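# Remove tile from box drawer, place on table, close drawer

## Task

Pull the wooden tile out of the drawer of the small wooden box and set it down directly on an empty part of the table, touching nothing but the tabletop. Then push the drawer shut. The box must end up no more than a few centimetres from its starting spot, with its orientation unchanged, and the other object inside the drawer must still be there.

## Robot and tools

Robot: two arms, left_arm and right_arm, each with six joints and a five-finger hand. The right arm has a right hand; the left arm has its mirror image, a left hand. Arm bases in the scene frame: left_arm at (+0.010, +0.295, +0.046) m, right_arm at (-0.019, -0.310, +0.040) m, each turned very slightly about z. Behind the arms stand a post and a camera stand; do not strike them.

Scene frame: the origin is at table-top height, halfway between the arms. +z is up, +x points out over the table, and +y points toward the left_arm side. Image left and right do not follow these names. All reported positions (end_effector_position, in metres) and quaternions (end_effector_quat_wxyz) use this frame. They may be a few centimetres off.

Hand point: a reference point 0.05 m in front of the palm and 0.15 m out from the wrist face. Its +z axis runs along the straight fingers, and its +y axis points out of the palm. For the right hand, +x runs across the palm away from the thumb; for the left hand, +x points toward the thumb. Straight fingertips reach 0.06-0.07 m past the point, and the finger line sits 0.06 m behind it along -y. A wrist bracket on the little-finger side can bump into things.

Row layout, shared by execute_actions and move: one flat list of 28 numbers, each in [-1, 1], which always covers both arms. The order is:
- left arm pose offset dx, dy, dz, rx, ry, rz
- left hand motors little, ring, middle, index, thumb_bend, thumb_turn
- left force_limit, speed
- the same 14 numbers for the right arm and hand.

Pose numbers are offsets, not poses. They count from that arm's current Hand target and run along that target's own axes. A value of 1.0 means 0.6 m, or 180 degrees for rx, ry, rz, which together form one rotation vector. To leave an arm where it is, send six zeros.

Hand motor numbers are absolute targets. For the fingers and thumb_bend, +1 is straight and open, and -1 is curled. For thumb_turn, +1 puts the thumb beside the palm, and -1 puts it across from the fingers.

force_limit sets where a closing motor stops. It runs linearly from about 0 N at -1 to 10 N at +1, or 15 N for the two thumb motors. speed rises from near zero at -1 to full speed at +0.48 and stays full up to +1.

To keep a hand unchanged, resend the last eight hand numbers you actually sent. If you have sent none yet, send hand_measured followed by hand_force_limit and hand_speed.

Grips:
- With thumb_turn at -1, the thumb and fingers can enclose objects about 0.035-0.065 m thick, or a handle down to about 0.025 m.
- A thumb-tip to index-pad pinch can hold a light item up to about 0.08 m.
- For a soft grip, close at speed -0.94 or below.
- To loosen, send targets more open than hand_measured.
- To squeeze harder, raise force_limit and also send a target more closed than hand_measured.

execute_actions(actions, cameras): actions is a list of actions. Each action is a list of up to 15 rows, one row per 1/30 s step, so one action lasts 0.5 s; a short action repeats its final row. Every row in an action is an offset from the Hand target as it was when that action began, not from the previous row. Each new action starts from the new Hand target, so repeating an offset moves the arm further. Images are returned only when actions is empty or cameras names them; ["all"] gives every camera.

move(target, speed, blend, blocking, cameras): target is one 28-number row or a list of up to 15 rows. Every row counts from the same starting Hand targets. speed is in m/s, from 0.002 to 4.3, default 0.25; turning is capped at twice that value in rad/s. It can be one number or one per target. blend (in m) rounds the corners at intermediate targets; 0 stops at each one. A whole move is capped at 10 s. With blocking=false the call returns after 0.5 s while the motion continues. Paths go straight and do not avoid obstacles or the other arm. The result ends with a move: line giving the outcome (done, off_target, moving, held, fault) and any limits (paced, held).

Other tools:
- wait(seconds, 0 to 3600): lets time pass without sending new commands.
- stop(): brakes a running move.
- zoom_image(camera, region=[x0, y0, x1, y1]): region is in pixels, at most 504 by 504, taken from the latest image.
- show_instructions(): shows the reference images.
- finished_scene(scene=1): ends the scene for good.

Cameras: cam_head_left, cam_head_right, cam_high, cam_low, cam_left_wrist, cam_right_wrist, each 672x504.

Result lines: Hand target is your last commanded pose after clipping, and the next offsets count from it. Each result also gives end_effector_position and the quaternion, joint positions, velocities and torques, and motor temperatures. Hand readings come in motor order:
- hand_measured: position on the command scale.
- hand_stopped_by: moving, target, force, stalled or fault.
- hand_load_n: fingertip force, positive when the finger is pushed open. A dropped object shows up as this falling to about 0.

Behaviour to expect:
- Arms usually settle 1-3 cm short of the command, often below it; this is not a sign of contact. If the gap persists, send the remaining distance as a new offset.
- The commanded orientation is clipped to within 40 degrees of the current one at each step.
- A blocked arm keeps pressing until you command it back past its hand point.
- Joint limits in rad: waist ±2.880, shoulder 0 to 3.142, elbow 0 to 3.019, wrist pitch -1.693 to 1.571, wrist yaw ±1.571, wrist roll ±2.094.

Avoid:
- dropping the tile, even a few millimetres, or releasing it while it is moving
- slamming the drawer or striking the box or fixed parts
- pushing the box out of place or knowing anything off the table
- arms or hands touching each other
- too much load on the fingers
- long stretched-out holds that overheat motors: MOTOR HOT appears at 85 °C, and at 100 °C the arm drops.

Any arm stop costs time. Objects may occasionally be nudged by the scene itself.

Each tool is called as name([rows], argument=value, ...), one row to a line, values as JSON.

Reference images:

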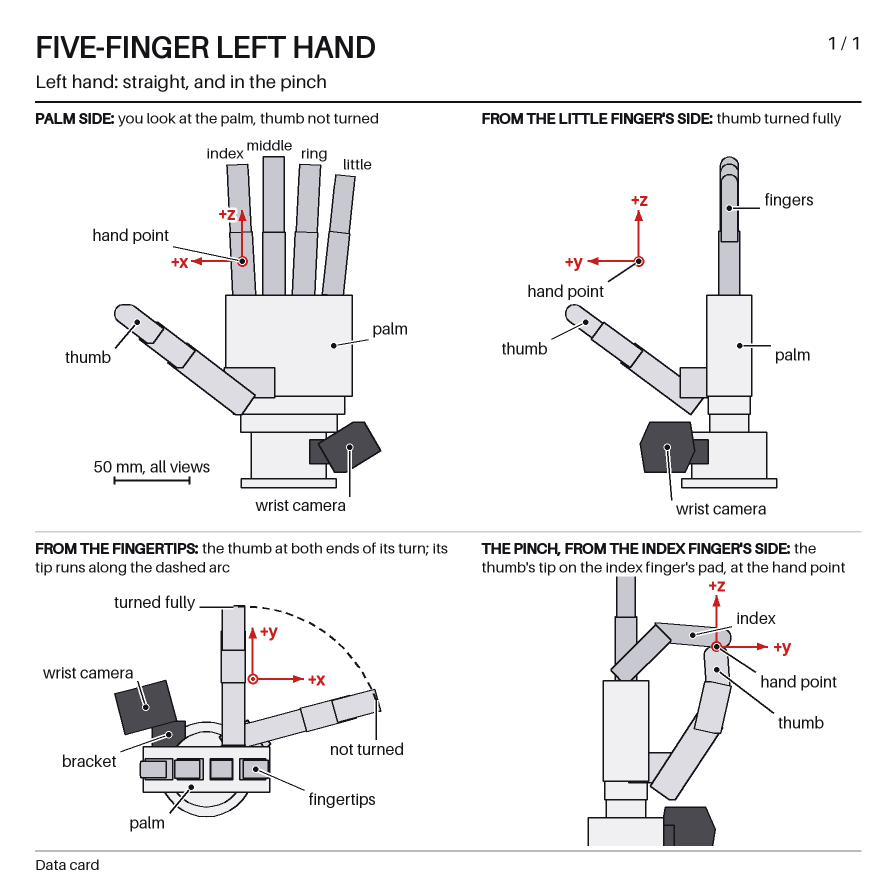

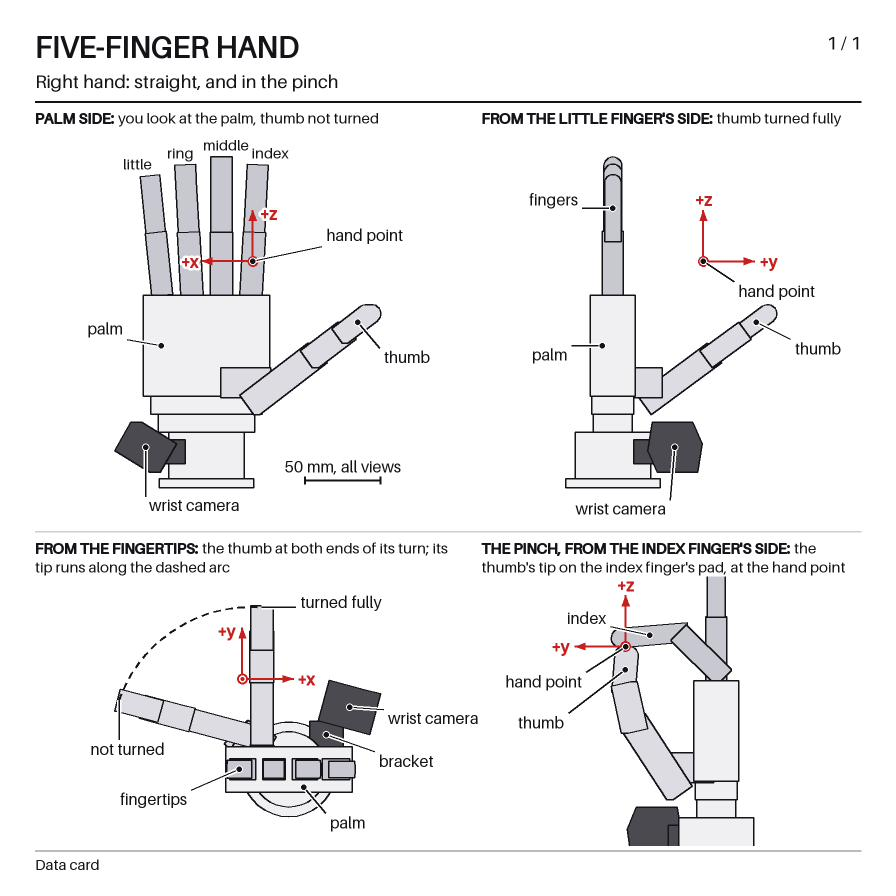

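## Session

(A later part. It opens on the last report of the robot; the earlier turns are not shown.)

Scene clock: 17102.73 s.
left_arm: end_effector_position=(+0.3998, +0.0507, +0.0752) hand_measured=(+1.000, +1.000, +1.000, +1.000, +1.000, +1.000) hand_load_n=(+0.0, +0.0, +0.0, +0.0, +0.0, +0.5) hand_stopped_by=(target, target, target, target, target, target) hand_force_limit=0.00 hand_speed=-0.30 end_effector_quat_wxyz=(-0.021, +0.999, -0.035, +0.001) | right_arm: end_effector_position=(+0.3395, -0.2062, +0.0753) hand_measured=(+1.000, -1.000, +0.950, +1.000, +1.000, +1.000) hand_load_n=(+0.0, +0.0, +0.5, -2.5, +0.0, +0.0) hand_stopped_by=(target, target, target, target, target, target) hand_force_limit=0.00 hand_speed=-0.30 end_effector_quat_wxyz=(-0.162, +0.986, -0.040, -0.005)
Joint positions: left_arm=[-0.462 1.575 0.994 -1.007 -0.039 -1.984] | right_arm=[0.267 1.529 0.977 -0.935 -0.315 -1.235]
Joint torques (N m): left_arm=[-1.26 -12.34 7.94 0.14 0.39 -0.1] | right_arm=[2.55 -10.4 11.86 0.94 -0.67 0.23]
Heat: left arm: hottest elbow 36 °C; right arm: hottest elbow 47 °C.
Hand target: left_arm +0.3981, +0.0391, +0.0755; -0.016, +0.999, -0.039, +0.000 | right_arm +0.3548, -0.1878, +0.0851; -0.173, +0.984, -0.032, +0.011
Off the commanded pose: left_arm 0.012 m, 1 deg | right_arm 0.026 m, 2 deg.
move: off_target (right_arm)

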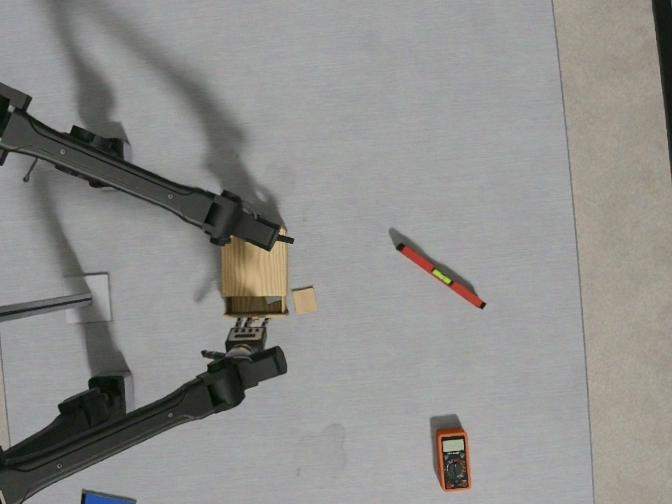

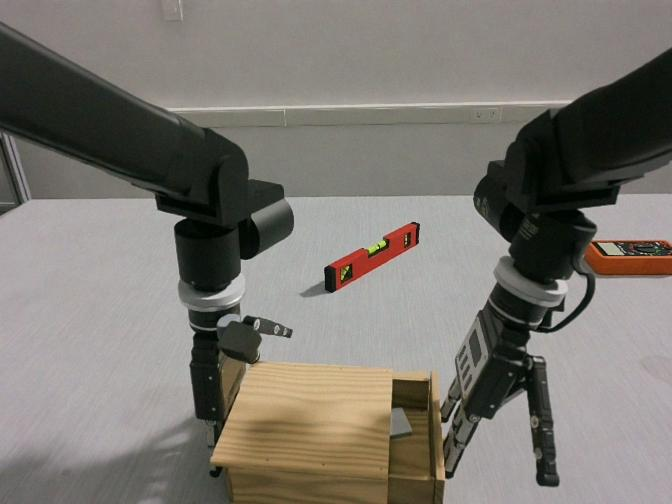

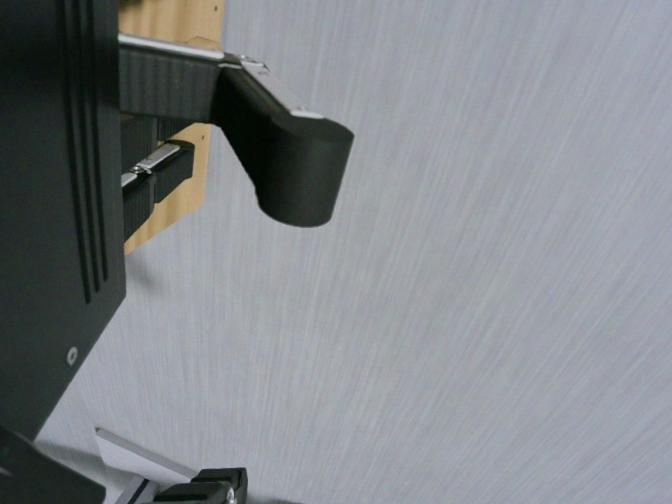

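move([
  [0,0.003,0,0,0,0,1,1,1,1,1,1,0,-0.3,-0.002,-0.02,0.007,0,0,-0.009,1,-1,0.95,1,1,1,0,-0.3],
], speed=0.04, cameras=["cam_high","cam_low","cam_right_wrist"])

zoom_image(camera="cam_high", region=[200, 200, 320, 340])

Scene clock: 17111.10 s.
left_arm: end_effector_position=(+0.4001, +0.0508, +0.0752) hand_measured=(+1.000, +1.000, +1.000, +1.000, +1.000, +1.000) hand_load_n=(+0.0, +0.0, +0.0, +0.0, +0.0, +0.0) hand_stopped_by=(target, target, target, target, target, target) hand_force_limit=0.00 hand_speed=-0.30 end_effector_quat_wxyz=(-0.021, +0.999, -0.033, +0.001) | right_arm: end_effector_position=(+0.3391, -0.2037, +0.0754) hand_measured=(+1.000, -1.000, +0.950, +1.000, +1.000, +1.000) hand_load_n=(-2.0, +0.0, +0.0, -3.5, +0.0, +0.0) hand_stopped_by=(target, target, target, target, target, target) hand_force_limit=0.00 hand_speed=-0.30 end_effector_quat_wxyz=(-0.154, +0.987, -0.038, -0.003)
Joint positions: left_arm=[-0.462 1.575 0.994 -1.007 -0.039 -1.988] | right_arm=[0.282 1.529 0.978 -0.933 -0.297 -1.226]
Joint torques (N m): left_arm=[-1.55 -11.99 8.06 0.12 0.43 -0.13] | right_arm=[3.78 -10.4 12.03 1.22 -1.15 0.25]
Heat: left arm: hottest elbow 36 °C; right arm: hottest elbow 47 °C.
Hand target: left_arm +0.3979, +0.0372, +0.0755; -0.015, +0.999, -0.039, +0.000 | right_arm +0.3546, -0.1750, +0.0853; -0.173, +0.985, -0.019, +0.014
Off the commanded pose: left_arm 0.014 m, 1 deg | right_arm 0.034 m, 4 deg.
move: off_target (left_arm, right_arm)

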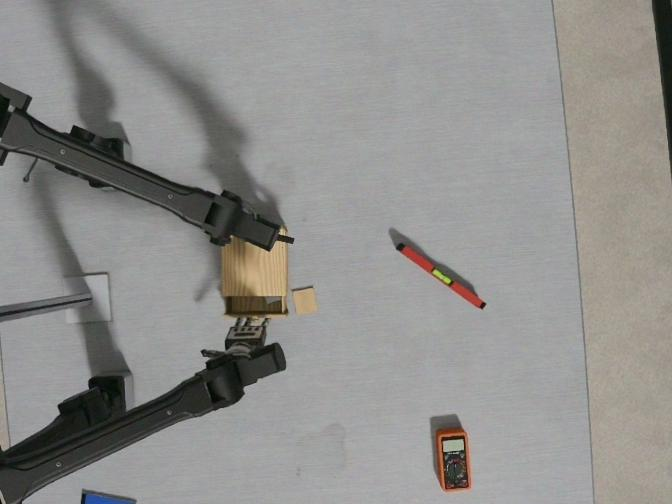

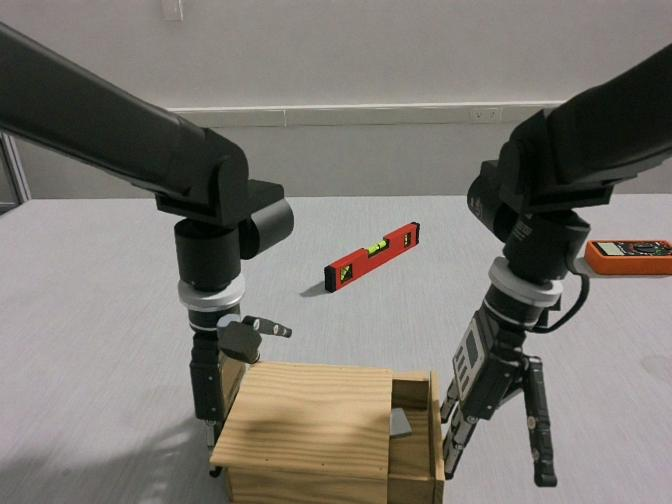

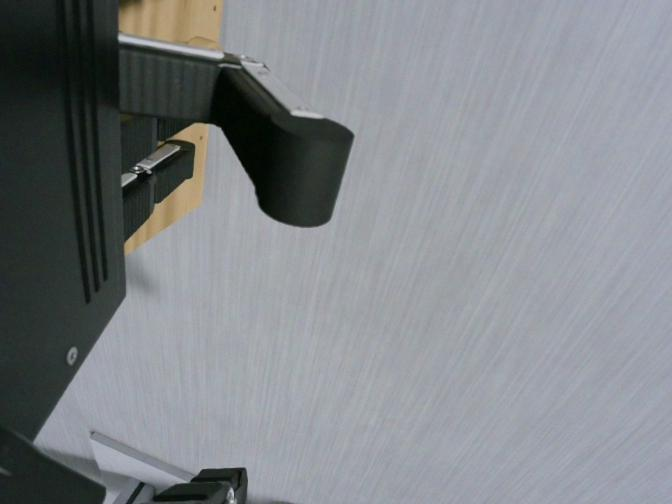

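Scaled by 3.600 from the camera's image (finer frame: 960x720).

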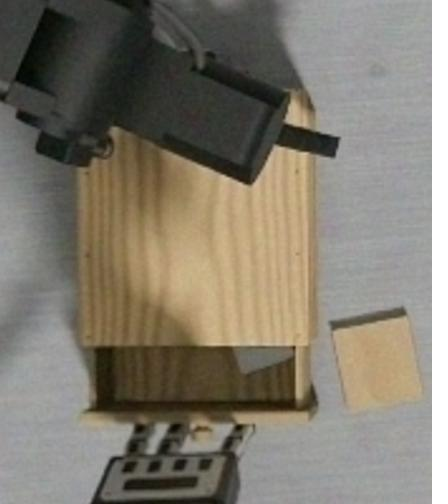

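move([
  [0,0.008,0,0,0,0,1,1,1,1,1,1,0,-0.3,0.0,-0.015,0.006,0,0,-0.003,1,-1,0.95,1,1,1,0,-0.3],
], speed=0.04, cameras=["cam_high","cam_low","cam_right_wrist"])

zoom_image(camera="cam_high", region=[200, 200, 320, 340])

Scene clock: 17119.57 s.
left_arm: end_effector_position=(+0.4006, +0.0511, +0.0751) hand_measured=(+1.000, +1.000, +1.000, +1.000, +1.000, +1.000) hand_load_n=(+0.0, +0.0, +0.0, +0.0, +0.0, +0.0) hand_stopped_by=(target, target, target, target, target, target) hand_force_limit=0.00 hand_speed=-0.30 end_effector_quat_wxyz=(-0.023, +0.999, -0.029, +0.002) | right_arm: end_effector_position=(+0.3389, -0.1962, +0.0757) hand_measured=(+1.000, -1.000, +0.950, +1.000, +1.000, +1.000) hand_load_n=(-4.0, +0.0, +0.0, -3.5, +0.0, +0.0) hand_stopped_by=(target, target, target, target, target, target) hand_force_limit=0.00 hand_speed=-0.30 end_effector_quat_wxyz=(-0.150, +0.988, -0.035, +0.000)
Joint positions: left_arm=[-0.464 1.575 0.994 -1.007 -0.044 -1.997] | right_arm=[0.305 1.529 0.98 -0.925 -0.287 -1.208]
Joint torques (N m): left_arm=[-2.02 -11.93 8.54 0.14 0.61 -0.1] | right_arm=[3.78 -9.88 12.42 1.18 -1.36 0.16]
Heat: left arm: hottest elbow 36 °C; right arm: hottest elbow 47 °C.
Hand target: left_arm +0.3975, +0.0325, +0.0753; -0.015, +0.999, -0.039, +0.000 | right_arm +0.3549, -0.1653, +0.0848; -0.172, +0.985, -0.014, +0.014
Off the commanded pose: left_arm 0.019 m, 2 deg | right_arm 0.036 m, 4 deg.
move: off_target (left_arm, right_arm)

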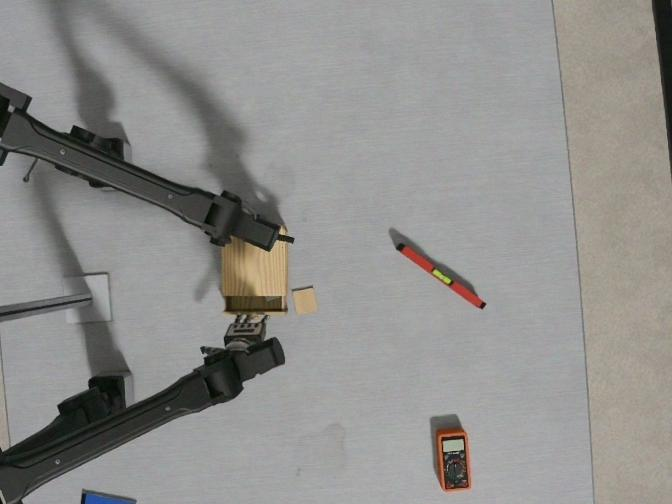

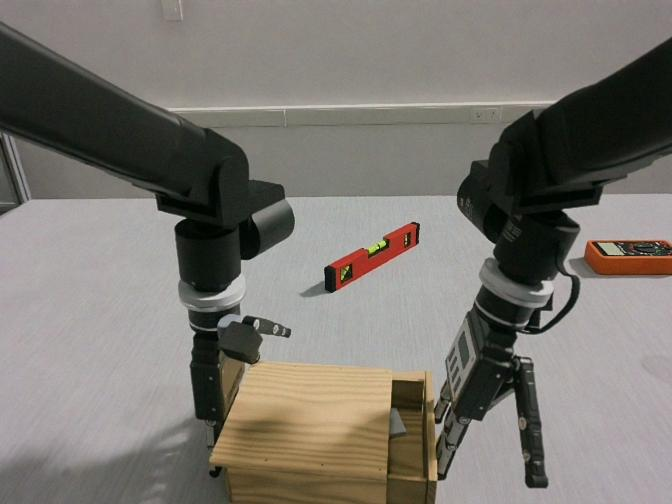

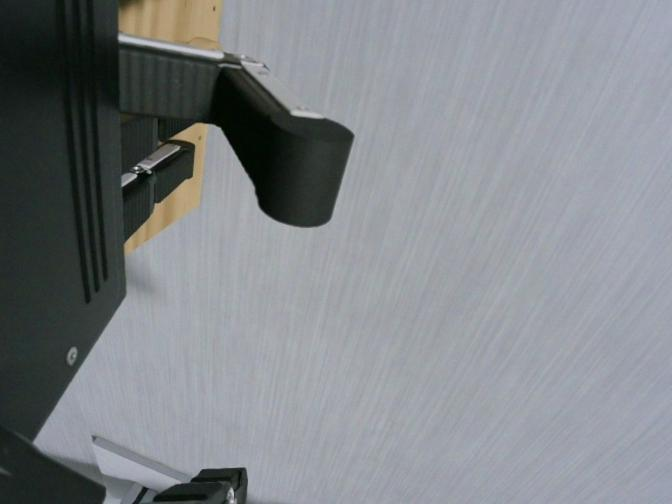

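Scaled by 3.600 from the camera's image (finer frame: 960x720).

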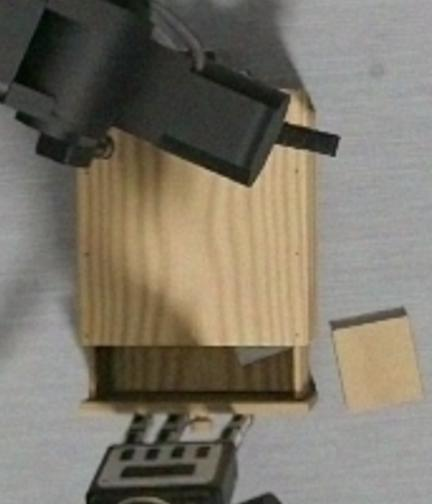

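move([
  [0,0.005,0,0,0,0,1,1,1,1,1,1,0,-0.3,0.001,-0.018,0.007,0,0,0,1,-1,0.95,1,1,1,0,-0.3],
], speed=0.04, cameras=["cam_high","cam_low"])

zoom_image(camera="cam_high", region=[200, 200, 320, 340])

Scene clock: 17129.43 s.
left_arm: end_effector_position=(+0.4001, +0.0514, +0.0748) hand_measured=(+1.000, +1.000, +1.000, +1.000, +1.000, +1.000) hand_load_n=(+0.0, +0.0, +0.0, +0.0, +0.0, +0.0) hand_stopped_by=(target, target, target, target, target, target) hand_force_limit=0.00 hand_speed=-0.30 end_effector_quat_wxyz=(-0.027, +0.999, -0.029, +0.003) | right_arm: end_effector_position=(+0.3382, -0.1918, +0.0765) hand_measured=(+1.000, -1.000, +0.950, +1.000, +1.000, +1.000) hand_load_n=(-4.5, +0.0, +0.0, -5.0, +0.0, +0.0) hand_stopped_by=(target, target, target, target, target, target) hand_force_limit=0.00 hand_speed=-0.30 end_effector_quat_wxyz=(-0.146, +0.989, -0.039, +0.001)
Joint positions: left_arm=[-0.467 1.575 0.994 -1.009 -0.05 -2.001] | right_arm=[0.32 1.53 0.983 -0.924 -0.275 -1.185]
Joint torques (N m): left_arm=[-2.26 -11.46 8.79 0.1 0.87 -0.14] | right_arm=[4.54 -9.35 13.08 1.4 -1.64 0.16]
Heat: left arm: hottest elbow 36 °C; right arm: hottest elbow 48 °C.
Hand target: left_arm +0.3972, +0.0294, +0.0752; -0.016, +0.999, -0.039, +0.000 | right_arm +0.3560, -0.1538, +0.0846; -0.172, +0.985, -0.014, +0.014
Off the commanded pose: left_arm 0.022 m, 2 deg | right_arm 0.043 m, 4 deg.
move: off_target (left_arm, right_arm)

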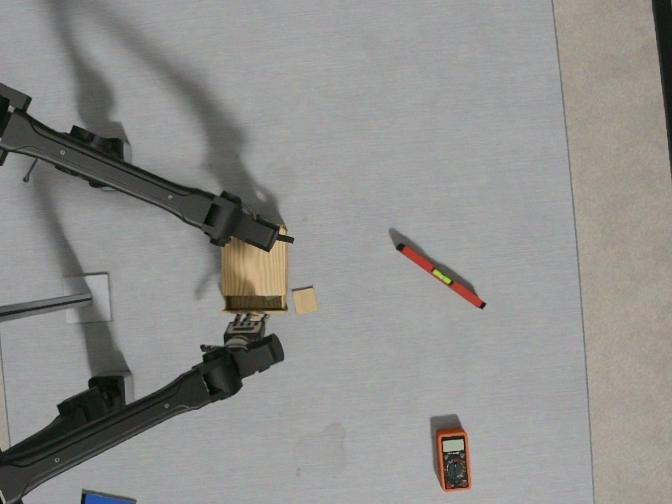

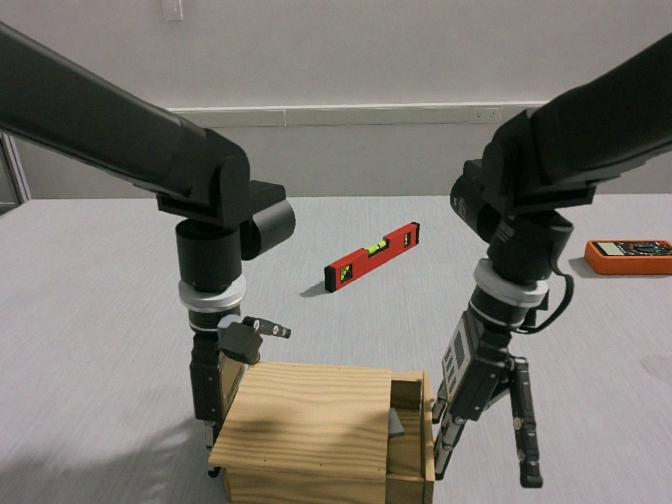

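Scaled by 3.600 from the camera's image (finer frame: 960x720).

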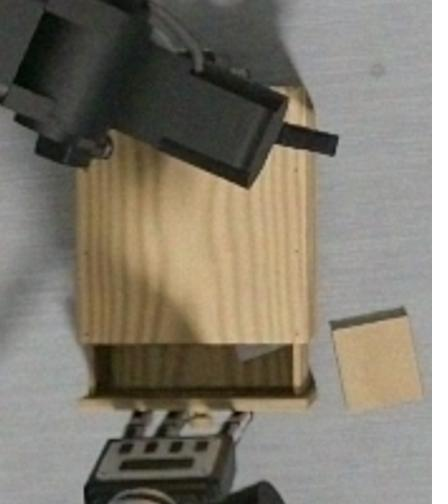

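move([
  [0,0.008,0,0,0,0,1,1,1,1,1,1,0,-0.3,-0.006,-0.016,0.008,0,0,0,1,-1,0.95,1,1,1,0,-0.3],
], speed=0.04, cameras=["cam_high","cam_low"])

zoom_image(camera="cam_high", region=[200, 200, 320, 340])

Scene clock: 17144.43 s.
left_arm: end_effector_position=(+0.3994, +0.0519, +0.0744) hand_measured=(+1.000, +1.000, +1.000, +1.000, +1.000, +1.000) hand_load_n=(+0.0, +0.0, +0.0, +0.0, +0.0, +0.0) hand_stopped_by=(target, target, target, target, target, target) hand_force_limit=0.00 hand_speed=-0.30 end_effector_quat_wxyz=(-0.030, +0.999, -0.029, +0.002) | right_arm: end_effector_position=(+0.3381, -0.1775, +0.0761) hand_measured=(+1.000, -1.000, +0.950, +1.000, +1.000, +1.000) hand_load_n=(-4.0, +0.0, -0.5, -3.5, +0.0, +0.0) hand_stopped_by=(target, target, target, target, target, target) hand_force_limit=0.00 hand_speed=-0.30 end_effector_quat_wxyz=(-0.147, +0.988, -0.036, +0.004)
Joint positions: left_arm=[-0.47 1.575 0.994 -1.012 -0.056 -2.003] | right_arm=[0.353 1.533 0.986 -0.907 -0.272 -1.156]
Joint torques (N m): left_arm=[-2.84 -10.99 9.18 0.17 1.1 -0.22] | right_arm=[4.01 -9.41 12.74 1.26 -1.57 0.16]
Heat: left arm: hottest elbow 37 °C; right arm: hottest elbow 47 °C.
Hand target: left_arm +0.3969, +0.0247, +0.0751; -0.015, +0.999, -0.039, +0.000 | right_arm +0.3526, -0.1430, +0.0833; -0.173, +0.985, -0.014, +0.014
Off the commanded pose: left_arm 0.027 m, 2 deg | right_arm 0.038 m, 4 deg.
move: off_target (left_arm, right_arm)

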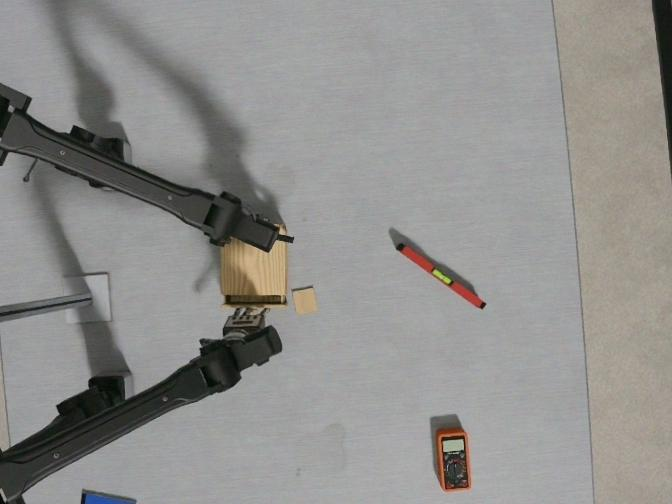

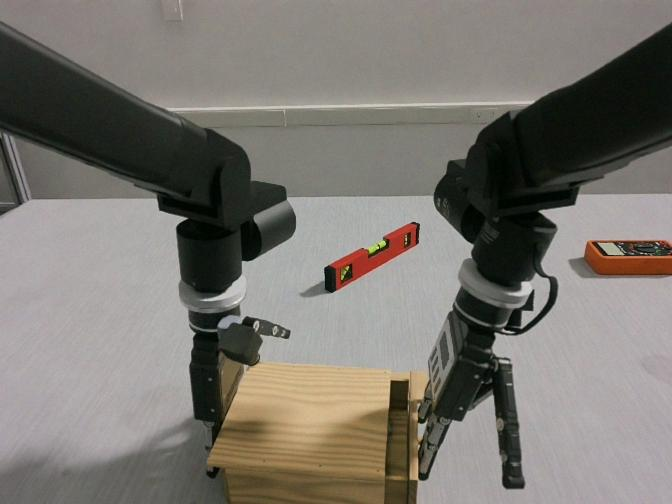

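Scaled by 3.600 from the camera's image (finer frame: 960x720).

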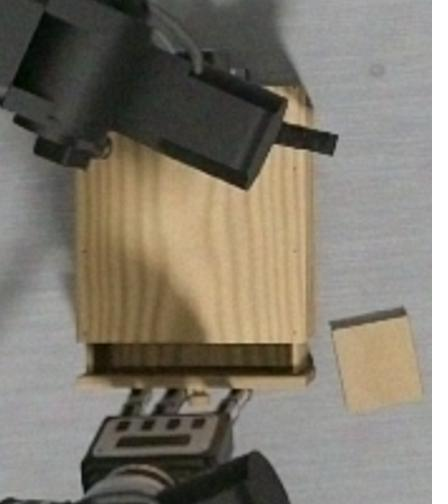

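move([
  [0,0.006,0,0,0,0,1,1,1,1,1,1,0,-0.3,-0.003,-0.016,0.007,0,0,0,1,-1,0.95,1,1,1,0,-0.3],
], speed=0.04, cameras=["cam_high","cam_low"])

zoom_image(camera="cam_high", region=[200, 200, 320, 340])

Scene clock: 17151.87 s.
left_arm: end_effector_position=(+0.3990, +0.0520, +0.0743) hand_measured=(+1.000, +1.000, +1.000, +1.000, +1.000, +1.000) hand_load_n=(+0.0, +0.0, +0.0, +0.0, +0.0, +0.0) hand_stopped_by=(target, target, target, target, target, target) hand_force_limit=0.00 hand_speed=-0.30 end_effector_quat_wxyz=(-0.032, +0.999, -0.028, +0.003) | right_arm: end_effector_position=(+0.3373, -0.1754, +0.0766) hand_measured=(+1.000, -1.000, +0.950, +1.000, +1.000, +1.000) hand_load_n=(-4.0, +0.0, +0.0, -6.5, +0.0, +0.0) hand_stopped_by=(target, target, target, target, target, target) hand_force_limit=0.00 hand_speed=-0.30 end_effector_quat_wxyz=(-0.143, +0.989, -0.041, +0.005)
Joint positions: left_arm=[-0.472 1.575 0.994 -1.014 -0.06 -2.007] | right_arm=[0.362 1.533 0.988 -0.907 -0.263 -1.138]
Joint torques (N m): left_arm=[-3.25 -10.75 9.51 0.21 1.27 -0.25] | right_arm=[5.13 -9.11 12.9 1.57 -1.79 0.22]
Heat: left arm: hottest elbow 37 °C; right arm: hottest elbow 47 °C.
Hand target: left_arm +0.3966, +0.0211, +0.0750; -0.016, +0.999, -0.039, +0.000 | right_arm +0.3512, -0.1325, +0.0826; -0.172, +0.985, -0.014, +0.014
Off the commanded pose: left_arm 0.031 m, 2 deg | right_arm 0.045 m, 5 deg.
move: off_target (left_arm, right_arm)

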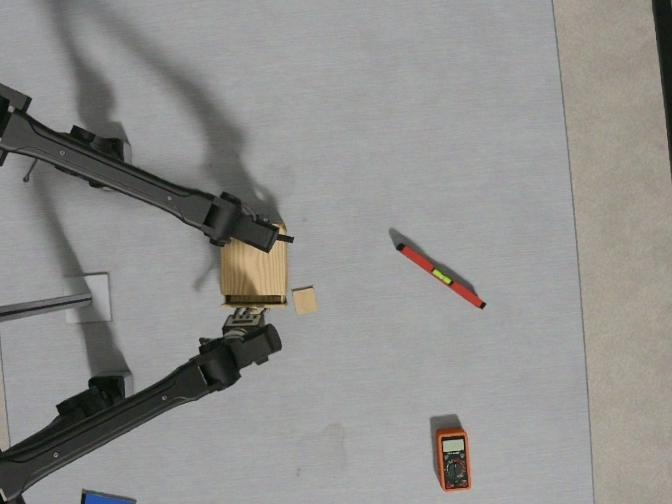

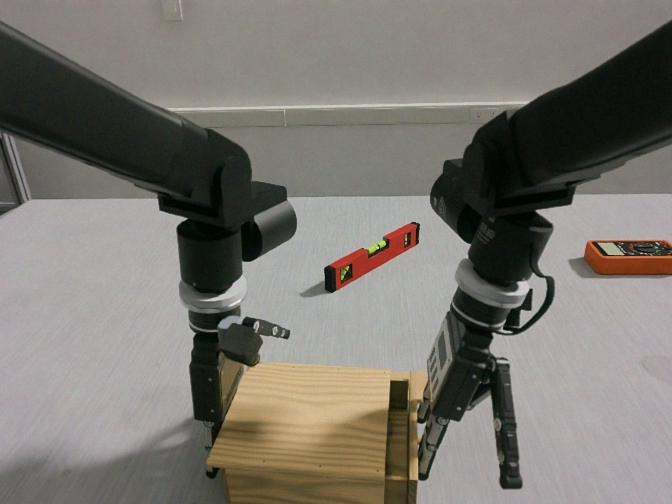

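Scaled by 3.600 from the camera's image (finer frame: 960x720).

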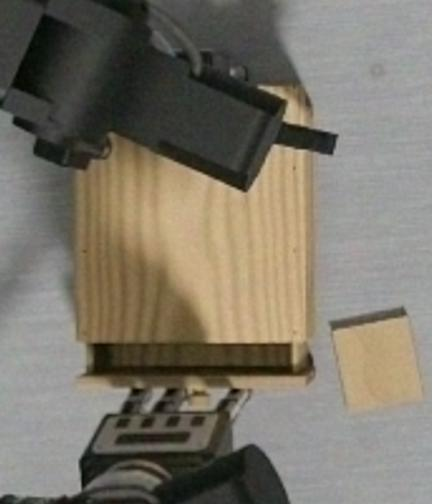

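move([
  [0,0.0,0,0,0,0,1,1,1,1,1,1,0,-0.3,-0.0,0.025,-0.008,0,0,-0.01,1,-1,0.95,1,1,1,0,-0.3],
  [0,0.003,0,0,0,0,1,1,1,1,1,1,0,-0.3,0.0,0.0,0.0,0,0,-0.01,1,-1,0.95,1,1,1,0,-0.3],
], speed=0.06, cameras=["cam_high","cam_right_wrist"])

zoom_image(camera="cam_high", region=[200, 200, 320, 340])

Scene clock: 17164.73 s.
left_arm: end_effector_position=(+0.3986, +0.0522, +0.0741) hand_measured=(+1.000, +1.000, +1.000, +1.000, +1.000, +1.000) hand_load_n=(+0.0, +0.0, +0.0, +0.0, +0.0, +0.0) hand_stopped_by=(target, target, target, target, target, target) hand_force_limit=0.00 hand_speed=-0.30 end_effector_quat_wxyz=(-0.033, +0.999, -0.027, +0.002) | right_arm: end_effector_position=(+0.3383, -0.1759, +0.0764) hand_measured=(+1.000, -1.000, +0.950, +1.000, +1.000, +1.000) hand_load_n=(-6.0, +0.0, +0.0, -4.5, +0.0, +0.0) hand_stopped_by=(target, target, target, target, target, target) hand_force_limit=0.00 hand_speed=-0.30 end_effector_quat_wxyz=(-0.142, +0.989, -0.031, +0.007)
Joint positions: left_arm=[-0.473 1.575 0.994 -1.016 -0.062 -2.011] | right_arm=[0.363 1.533 0.988 -0.907 -0.261 -1.156]
Joint torques (N m): left_arm=[-3.25 -10.64 9.59 0.25 1.35 -0.22] | right_arm=[5.25 -9.47 12.56 1.59 -1.83 0.12]
Heat: left arm: hottest elbow 37 °C; right arm: hottest elbow 46 °C.
Hand target: left_arm +0.3965, +0.0193, +0.0750; -0.016, +0.999, -0.039, +0.000 | right_arm +0.3512, -0.1326, +0.0826; -0.172, +0.985, +0.001, +0.017
Off the commanded pose: left_arm 0.033 m, 3 deg | right_arm 0.046 m, 5 deg.
move: off_target (left_arm, right_arm)

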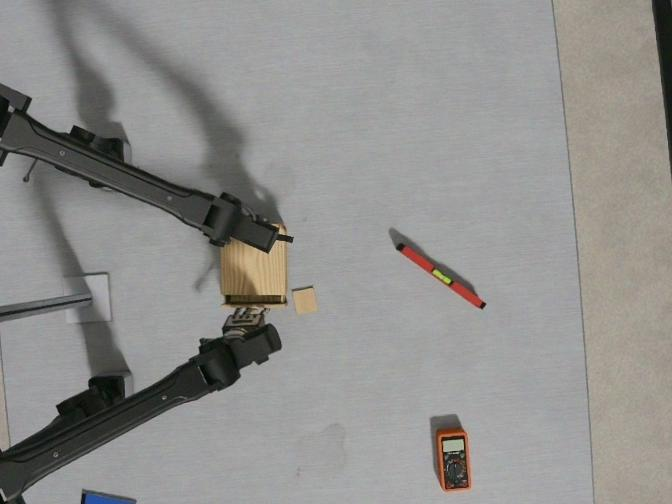

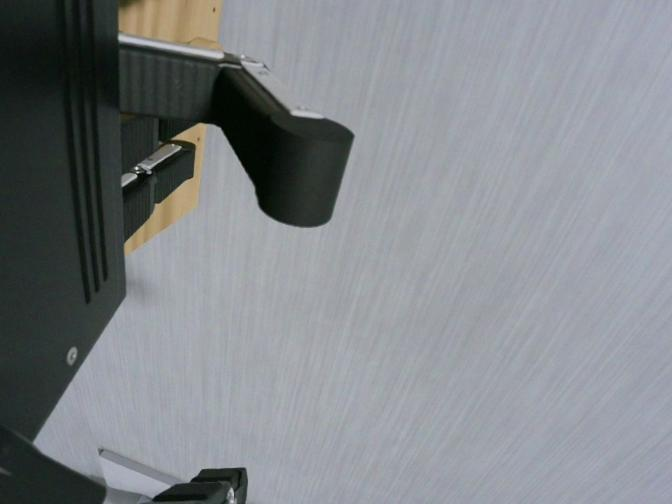

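Scaled by 3.600 from the camera's image (finer frame: 960x720).

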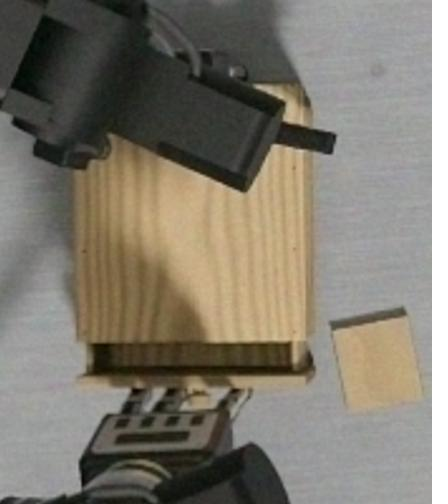

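move([
  [0,0.003,0,0,0,0,1,1,1,1,1,1,0,-0.3,-0.015,-0.004,0.0,0,0,0.003,1,-1,0.975,1,1,1,0,-0.3],
  [0,0.003,0,0,0,0,1,1,1,1,1,1,0,-0.3,0.01,-0.008,0.003,0,0,0.003,1,-1,0.975,1,1,1,0,-0.3],
], speed=0.06, cameras=["cam_high","cam_low"])

zoom_image(camera="cam_high", region=[200, 200, 320, 340])

Scene clock: 17183.83 s.
left_arm: end_effector_position=(+0.3959, +0.0501, +0.0737) hand_measured=(+1.000, +1.000, +1.000, +1.000, +1.000, +1.000) hand_load_n=(+0.0, +0.0, +0.0, +0.0, +0.0, +0.0) hand_stopped_by=(target, target, target, target, target, target) hand_force_limit=0.00 hand_speed=-0.30 end_effector_quat_wxyz=(-0.035, +0.999, -0.029, +0.000) | right_arm: end_effector_position=(+0.3375, -0.1644, +0.0764) hand_measured=(+1.000, -1.000, +0.976, +1.000, +1.000, +1.000) hand_load_n=(-5.0, +0.0, -2.0, -3.0, +0.0, +0.0) hand_stopped_by=(target, target, target, target, target, target) hand_force_limit=0.00 hand_speed=-0.30 end_effector_quat_wxyz=(-0.144, +0.989, -0.031, +0.005)
Joint positions: left_arm=[-0.481 1.575 0.994 -1.021 -0.062 -2.015] | right_arm=[0.388 1.541 0.996 -0.903 -0.263 -1.132]
Joint torques (N m): left_arm=[-3.08 -10.58 9.84 0.38 1.36 -0.24] | right_arm=[3.84 -8.59 13.87 1.4 -1.68 0.05]
Motor temperatures (°C): left_arm=[26 28 38 27 29 29] | right_arm=[29 32 46 25 34 29]
Heat: left arm: hottest elbow 38 °C; right arm: hottest elbow 46 °C.
Hand target: left_arm +0.3962, +0.0175, +0.0749; -0.015, +0.999, -0.039, +0.000 | right_arm +0.3574, -0.1274, +0.0827; -0.172, +0.985, -0.003, +0.016
Off the commanded pose: left_arm 0.033 m, 3 deg | right_arm 0.042 m, 5 deg.
move: off_target (left_arm, right_arm)

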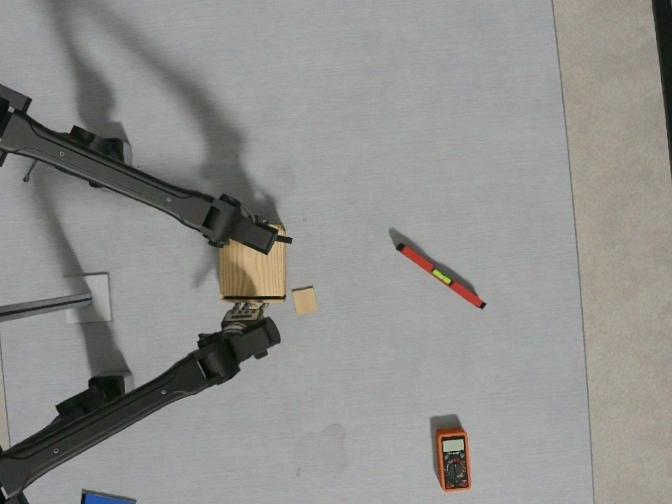

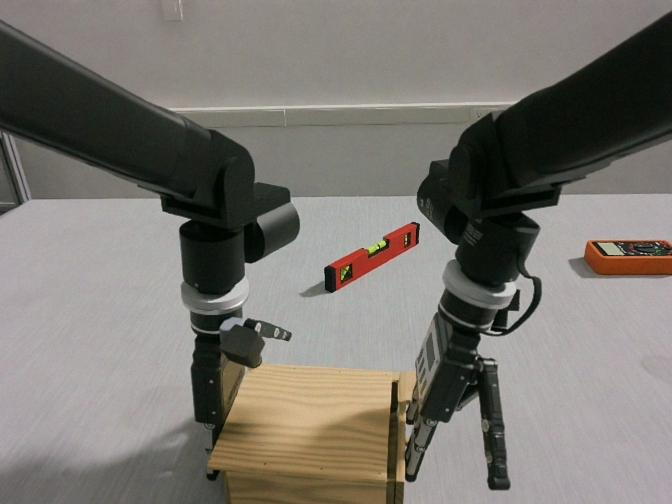

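Scaled by 3.600 from the camera's image (finer frame: 960x720).

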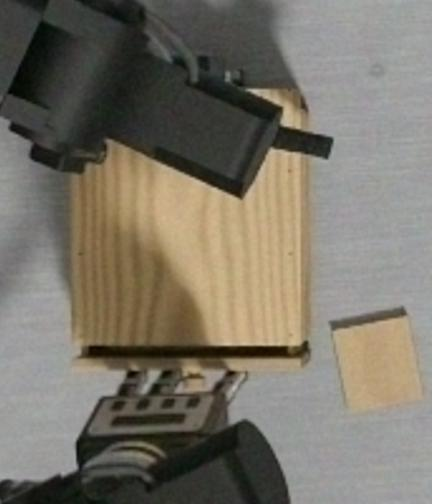

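move([
  [0,0.003,0,0,0,0,1,1,1,1,1,1,0,-0.3,-0.02,-0.004,0.0,0,0,0.003,1,-1,0.975,1,1,1,0,-0.3],
  [0,0.003,0,0,0,0,1,1,1,1,1,1,0,-0.3,0.005,-0.008,0.003,0,0,0.003,1,-1,0.975,1,1,1,0,-0.3],
], speed=0.06, cameras=["cam_high","cam_low"])

zoom_image(camera="cam_high", region=[200, 200, 320, 340])

zoom_image(camera="cam_low", region=[330, 330, 480, 504])

Scene clock: 17194.97 s.
left_arm: end_effector_position=(+0.3959, +0.0503, +0.0735) hand_measured=(+1.000, +1.000, +1.000, +1.000, +1.000, +1.000) hand_load_n=(+0.0, +0.0, +0.0, +0.0, +0.0, +0.0) hand_stopped_by=(target, target, target, target, target, target) hand_force_limit=0.00 hand_speed=-0.30 end_effector_quat_wxyz=(-0.035, +0.999, -0.027, +0.000) | right_arm: end_effector_position=(+0.3378, -0.1634, +0.0768) hand_measured=(+1.000, -1.000, +0.976, +1.000, +1.000, +1.000) hand_load_n=(-4.0, +0.0, -2.5, -4.5, +0.0, +0.0) hand_stopped_by=(target, target, target, target, target, target) hand_force_limit=0.00 hand_speed=-0.30 end_effector_quat_wxyz=(-0.143, +0.989, -0.035, +0.001)
Joint positions: left_arm=[-0.481 1.575 0.994 -1.022 -0.062 -2.018] | right_arm=[0.389 1.548 1.005 -0.912 -0.263 -1.122]
Joint torques (N m): left_arm=[-3.25 -10.34 9.99 0.42 1.39 -0.24] | right_arm=[4.31 -8.47 14.24 1.73 -1.68 0.1]
Heat: left arm: hottest elbow 38 °C; right arm: hottest elbow 48 °C.
Hand target: left_arm +0.3961, +0.0157, +0.0747; -0.016, +0.999, -0.039, +0.000 | right_arm +0.3603, -0.1223, +0.0828; -0.172, +0.985, -0.008, +0.015
Off the commanded pose: left_arm 0.035 m, 3 deg | right_arm 0.047 m, 5 deg.
move: off_target (left_arm, right_arm)

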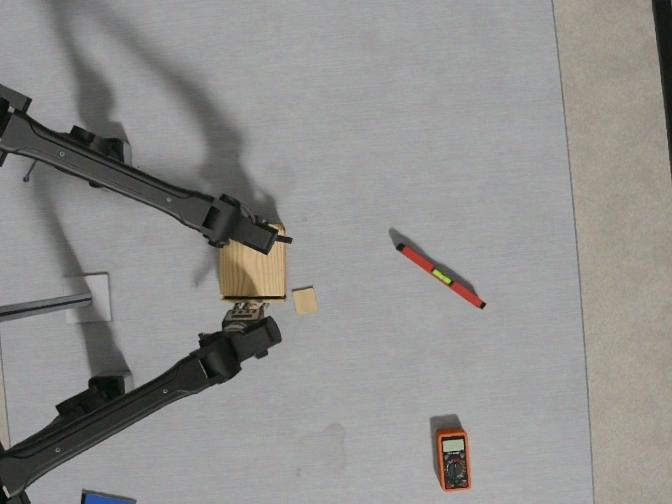

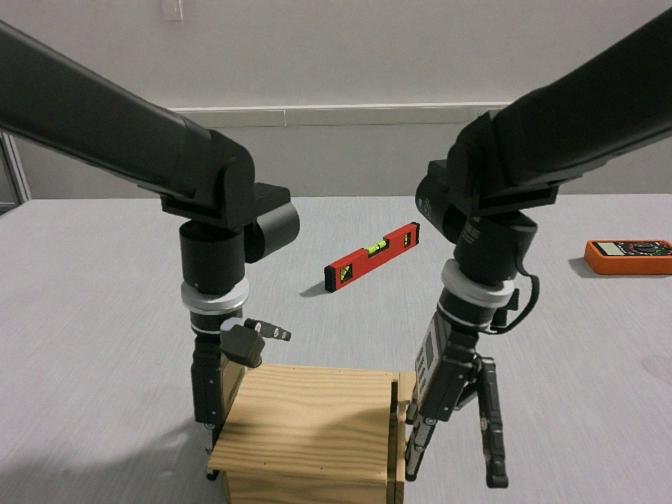

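Scaled by 3.600 from the camera's image (finer frame: 960x720).

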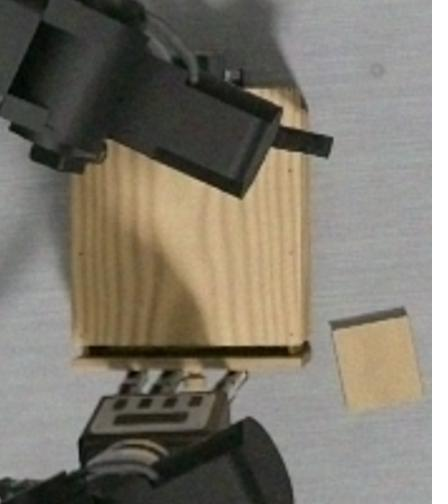

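Scaled by 2.897 from the camera's image (finer frame: 960x720).

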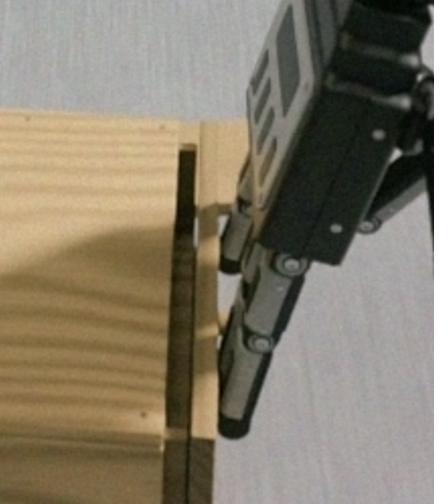

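move([
  [0,0.003,0,0,0,0,1,1,1,1,1,1,0,-0.3,-0.04,-0.004,0.0,0,0,0.0,1,-1,0.975,1,1,1,0,-0.3],
  [0,0.003,0,0,0,0,1,1,1,1,1,1,0,-0.3,-0.01,-0.012,0.003,0,0,0.0,1,-1,0.975,1,1,1,0,-0.3],
], speed=0.08, cameras=["cam_high","cam_low"])

zoom_image(camera="cam_high", region=[200, 200, 320, 340])

zoom_image(camera="cam_low", region=[330, 330, 480, 504])

Scene clock: 17206.87 s.
left_arm: end_effector_position=(+0.3958, +0.0502, +0.0735) hand_measured=(+1.000, +1.000, +1.000, +1.000, +1.000, +1.000) hand_load_n=(+0.0, +0.0, +0.0, +0.0, +0.0, +0.0) hand_stopped_by=(target, target, target, target, target, target) hand_force_limit=0.00 hand_speed=-0.30 end_effector_quat_wxyz=(-0.036, +0.999, -0.027, +0.000) | right_arm: end_effector_position=(+0.3367, -0.1618, +0.0776) hand_measured=(+1.000, -1.000, +0.976, +1.000, +1.000, +1.000) hand_load_n=(-4.5, +0.0, -3.0, -5.5, +0.0, +0.0) hand_stopped_by=(target, target, target, target, target, target) hand_force_limit=0.00 hand_speed=-0.30 end_effector_quat_wxyz=(-0.137, +0.990, -0.038, +0.004)
Joint positions: left_arm=[-0.482 1.575 0.994 -1.022 -0.064 -2.02] | right_arm=[0.399 1.544 1.003 -0.909 -0.248 -1.107]
Joint torques (N m): left_arm=[-3.37 -10.23 10.11 0.39 1.47 -0.25] | right_arm=[5.01 -8.76 13.79 1.78 -2.06 0.15]
Heat: left arm: hottest elbow 38 °C; right arm: hottest elbow 48 °C.
Hand target: left_arm +0.3960, +0.0139, +0.0747; -0.016, +0.999, -0.039, +0.000 | right_arm +0.3545, -0.1147, +0.0835; -0.173, +0.985, -0.008, +0.015
Off the commanded pose: left_arm 0.036 m, 3 deg | right_arm 0.051 m, 5 deg.
move: off_target (left_arm, right_arm)

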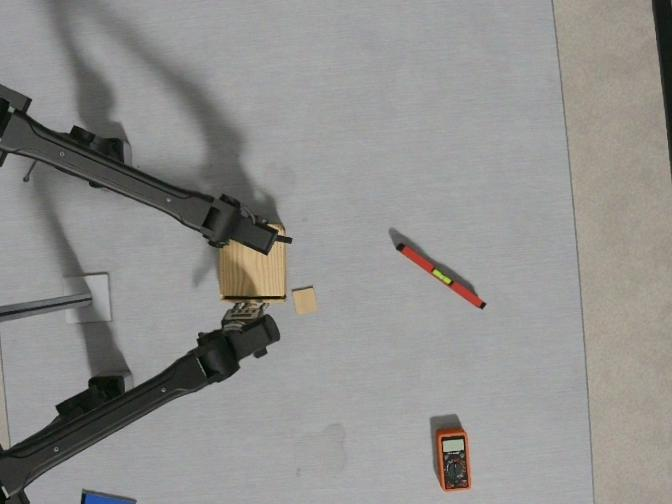

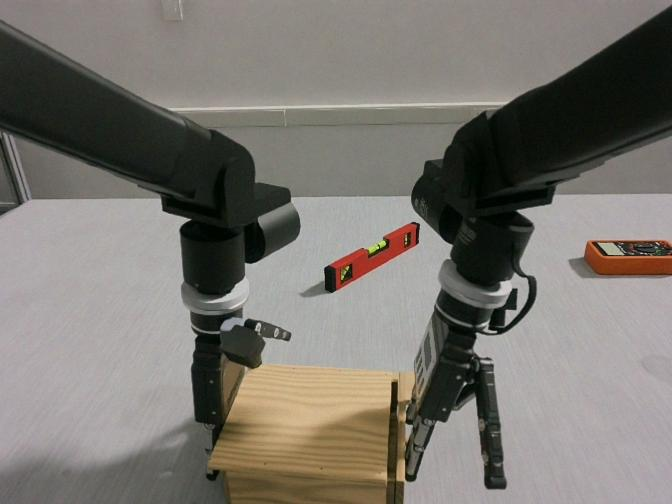

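Scaled by 3.600 from the camera's image (finer frame: 960x720).

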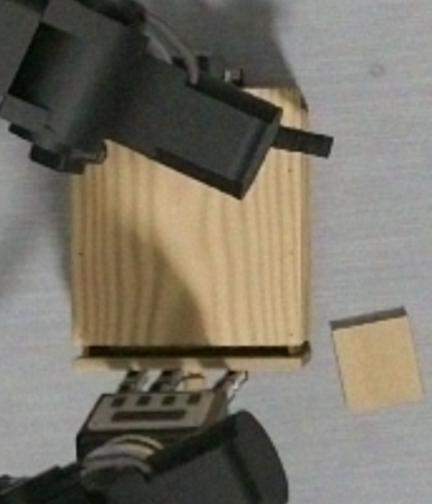

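Scaled by 2.897 from the camera's image (finer frame: 960x720).

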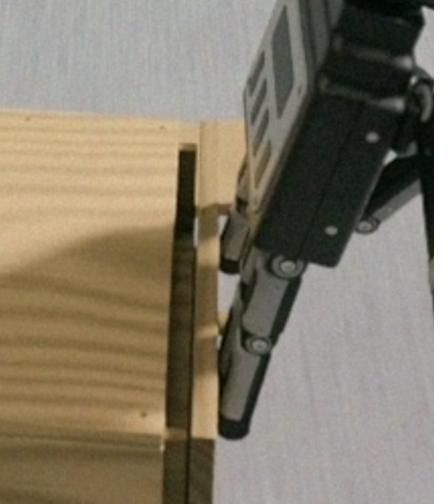

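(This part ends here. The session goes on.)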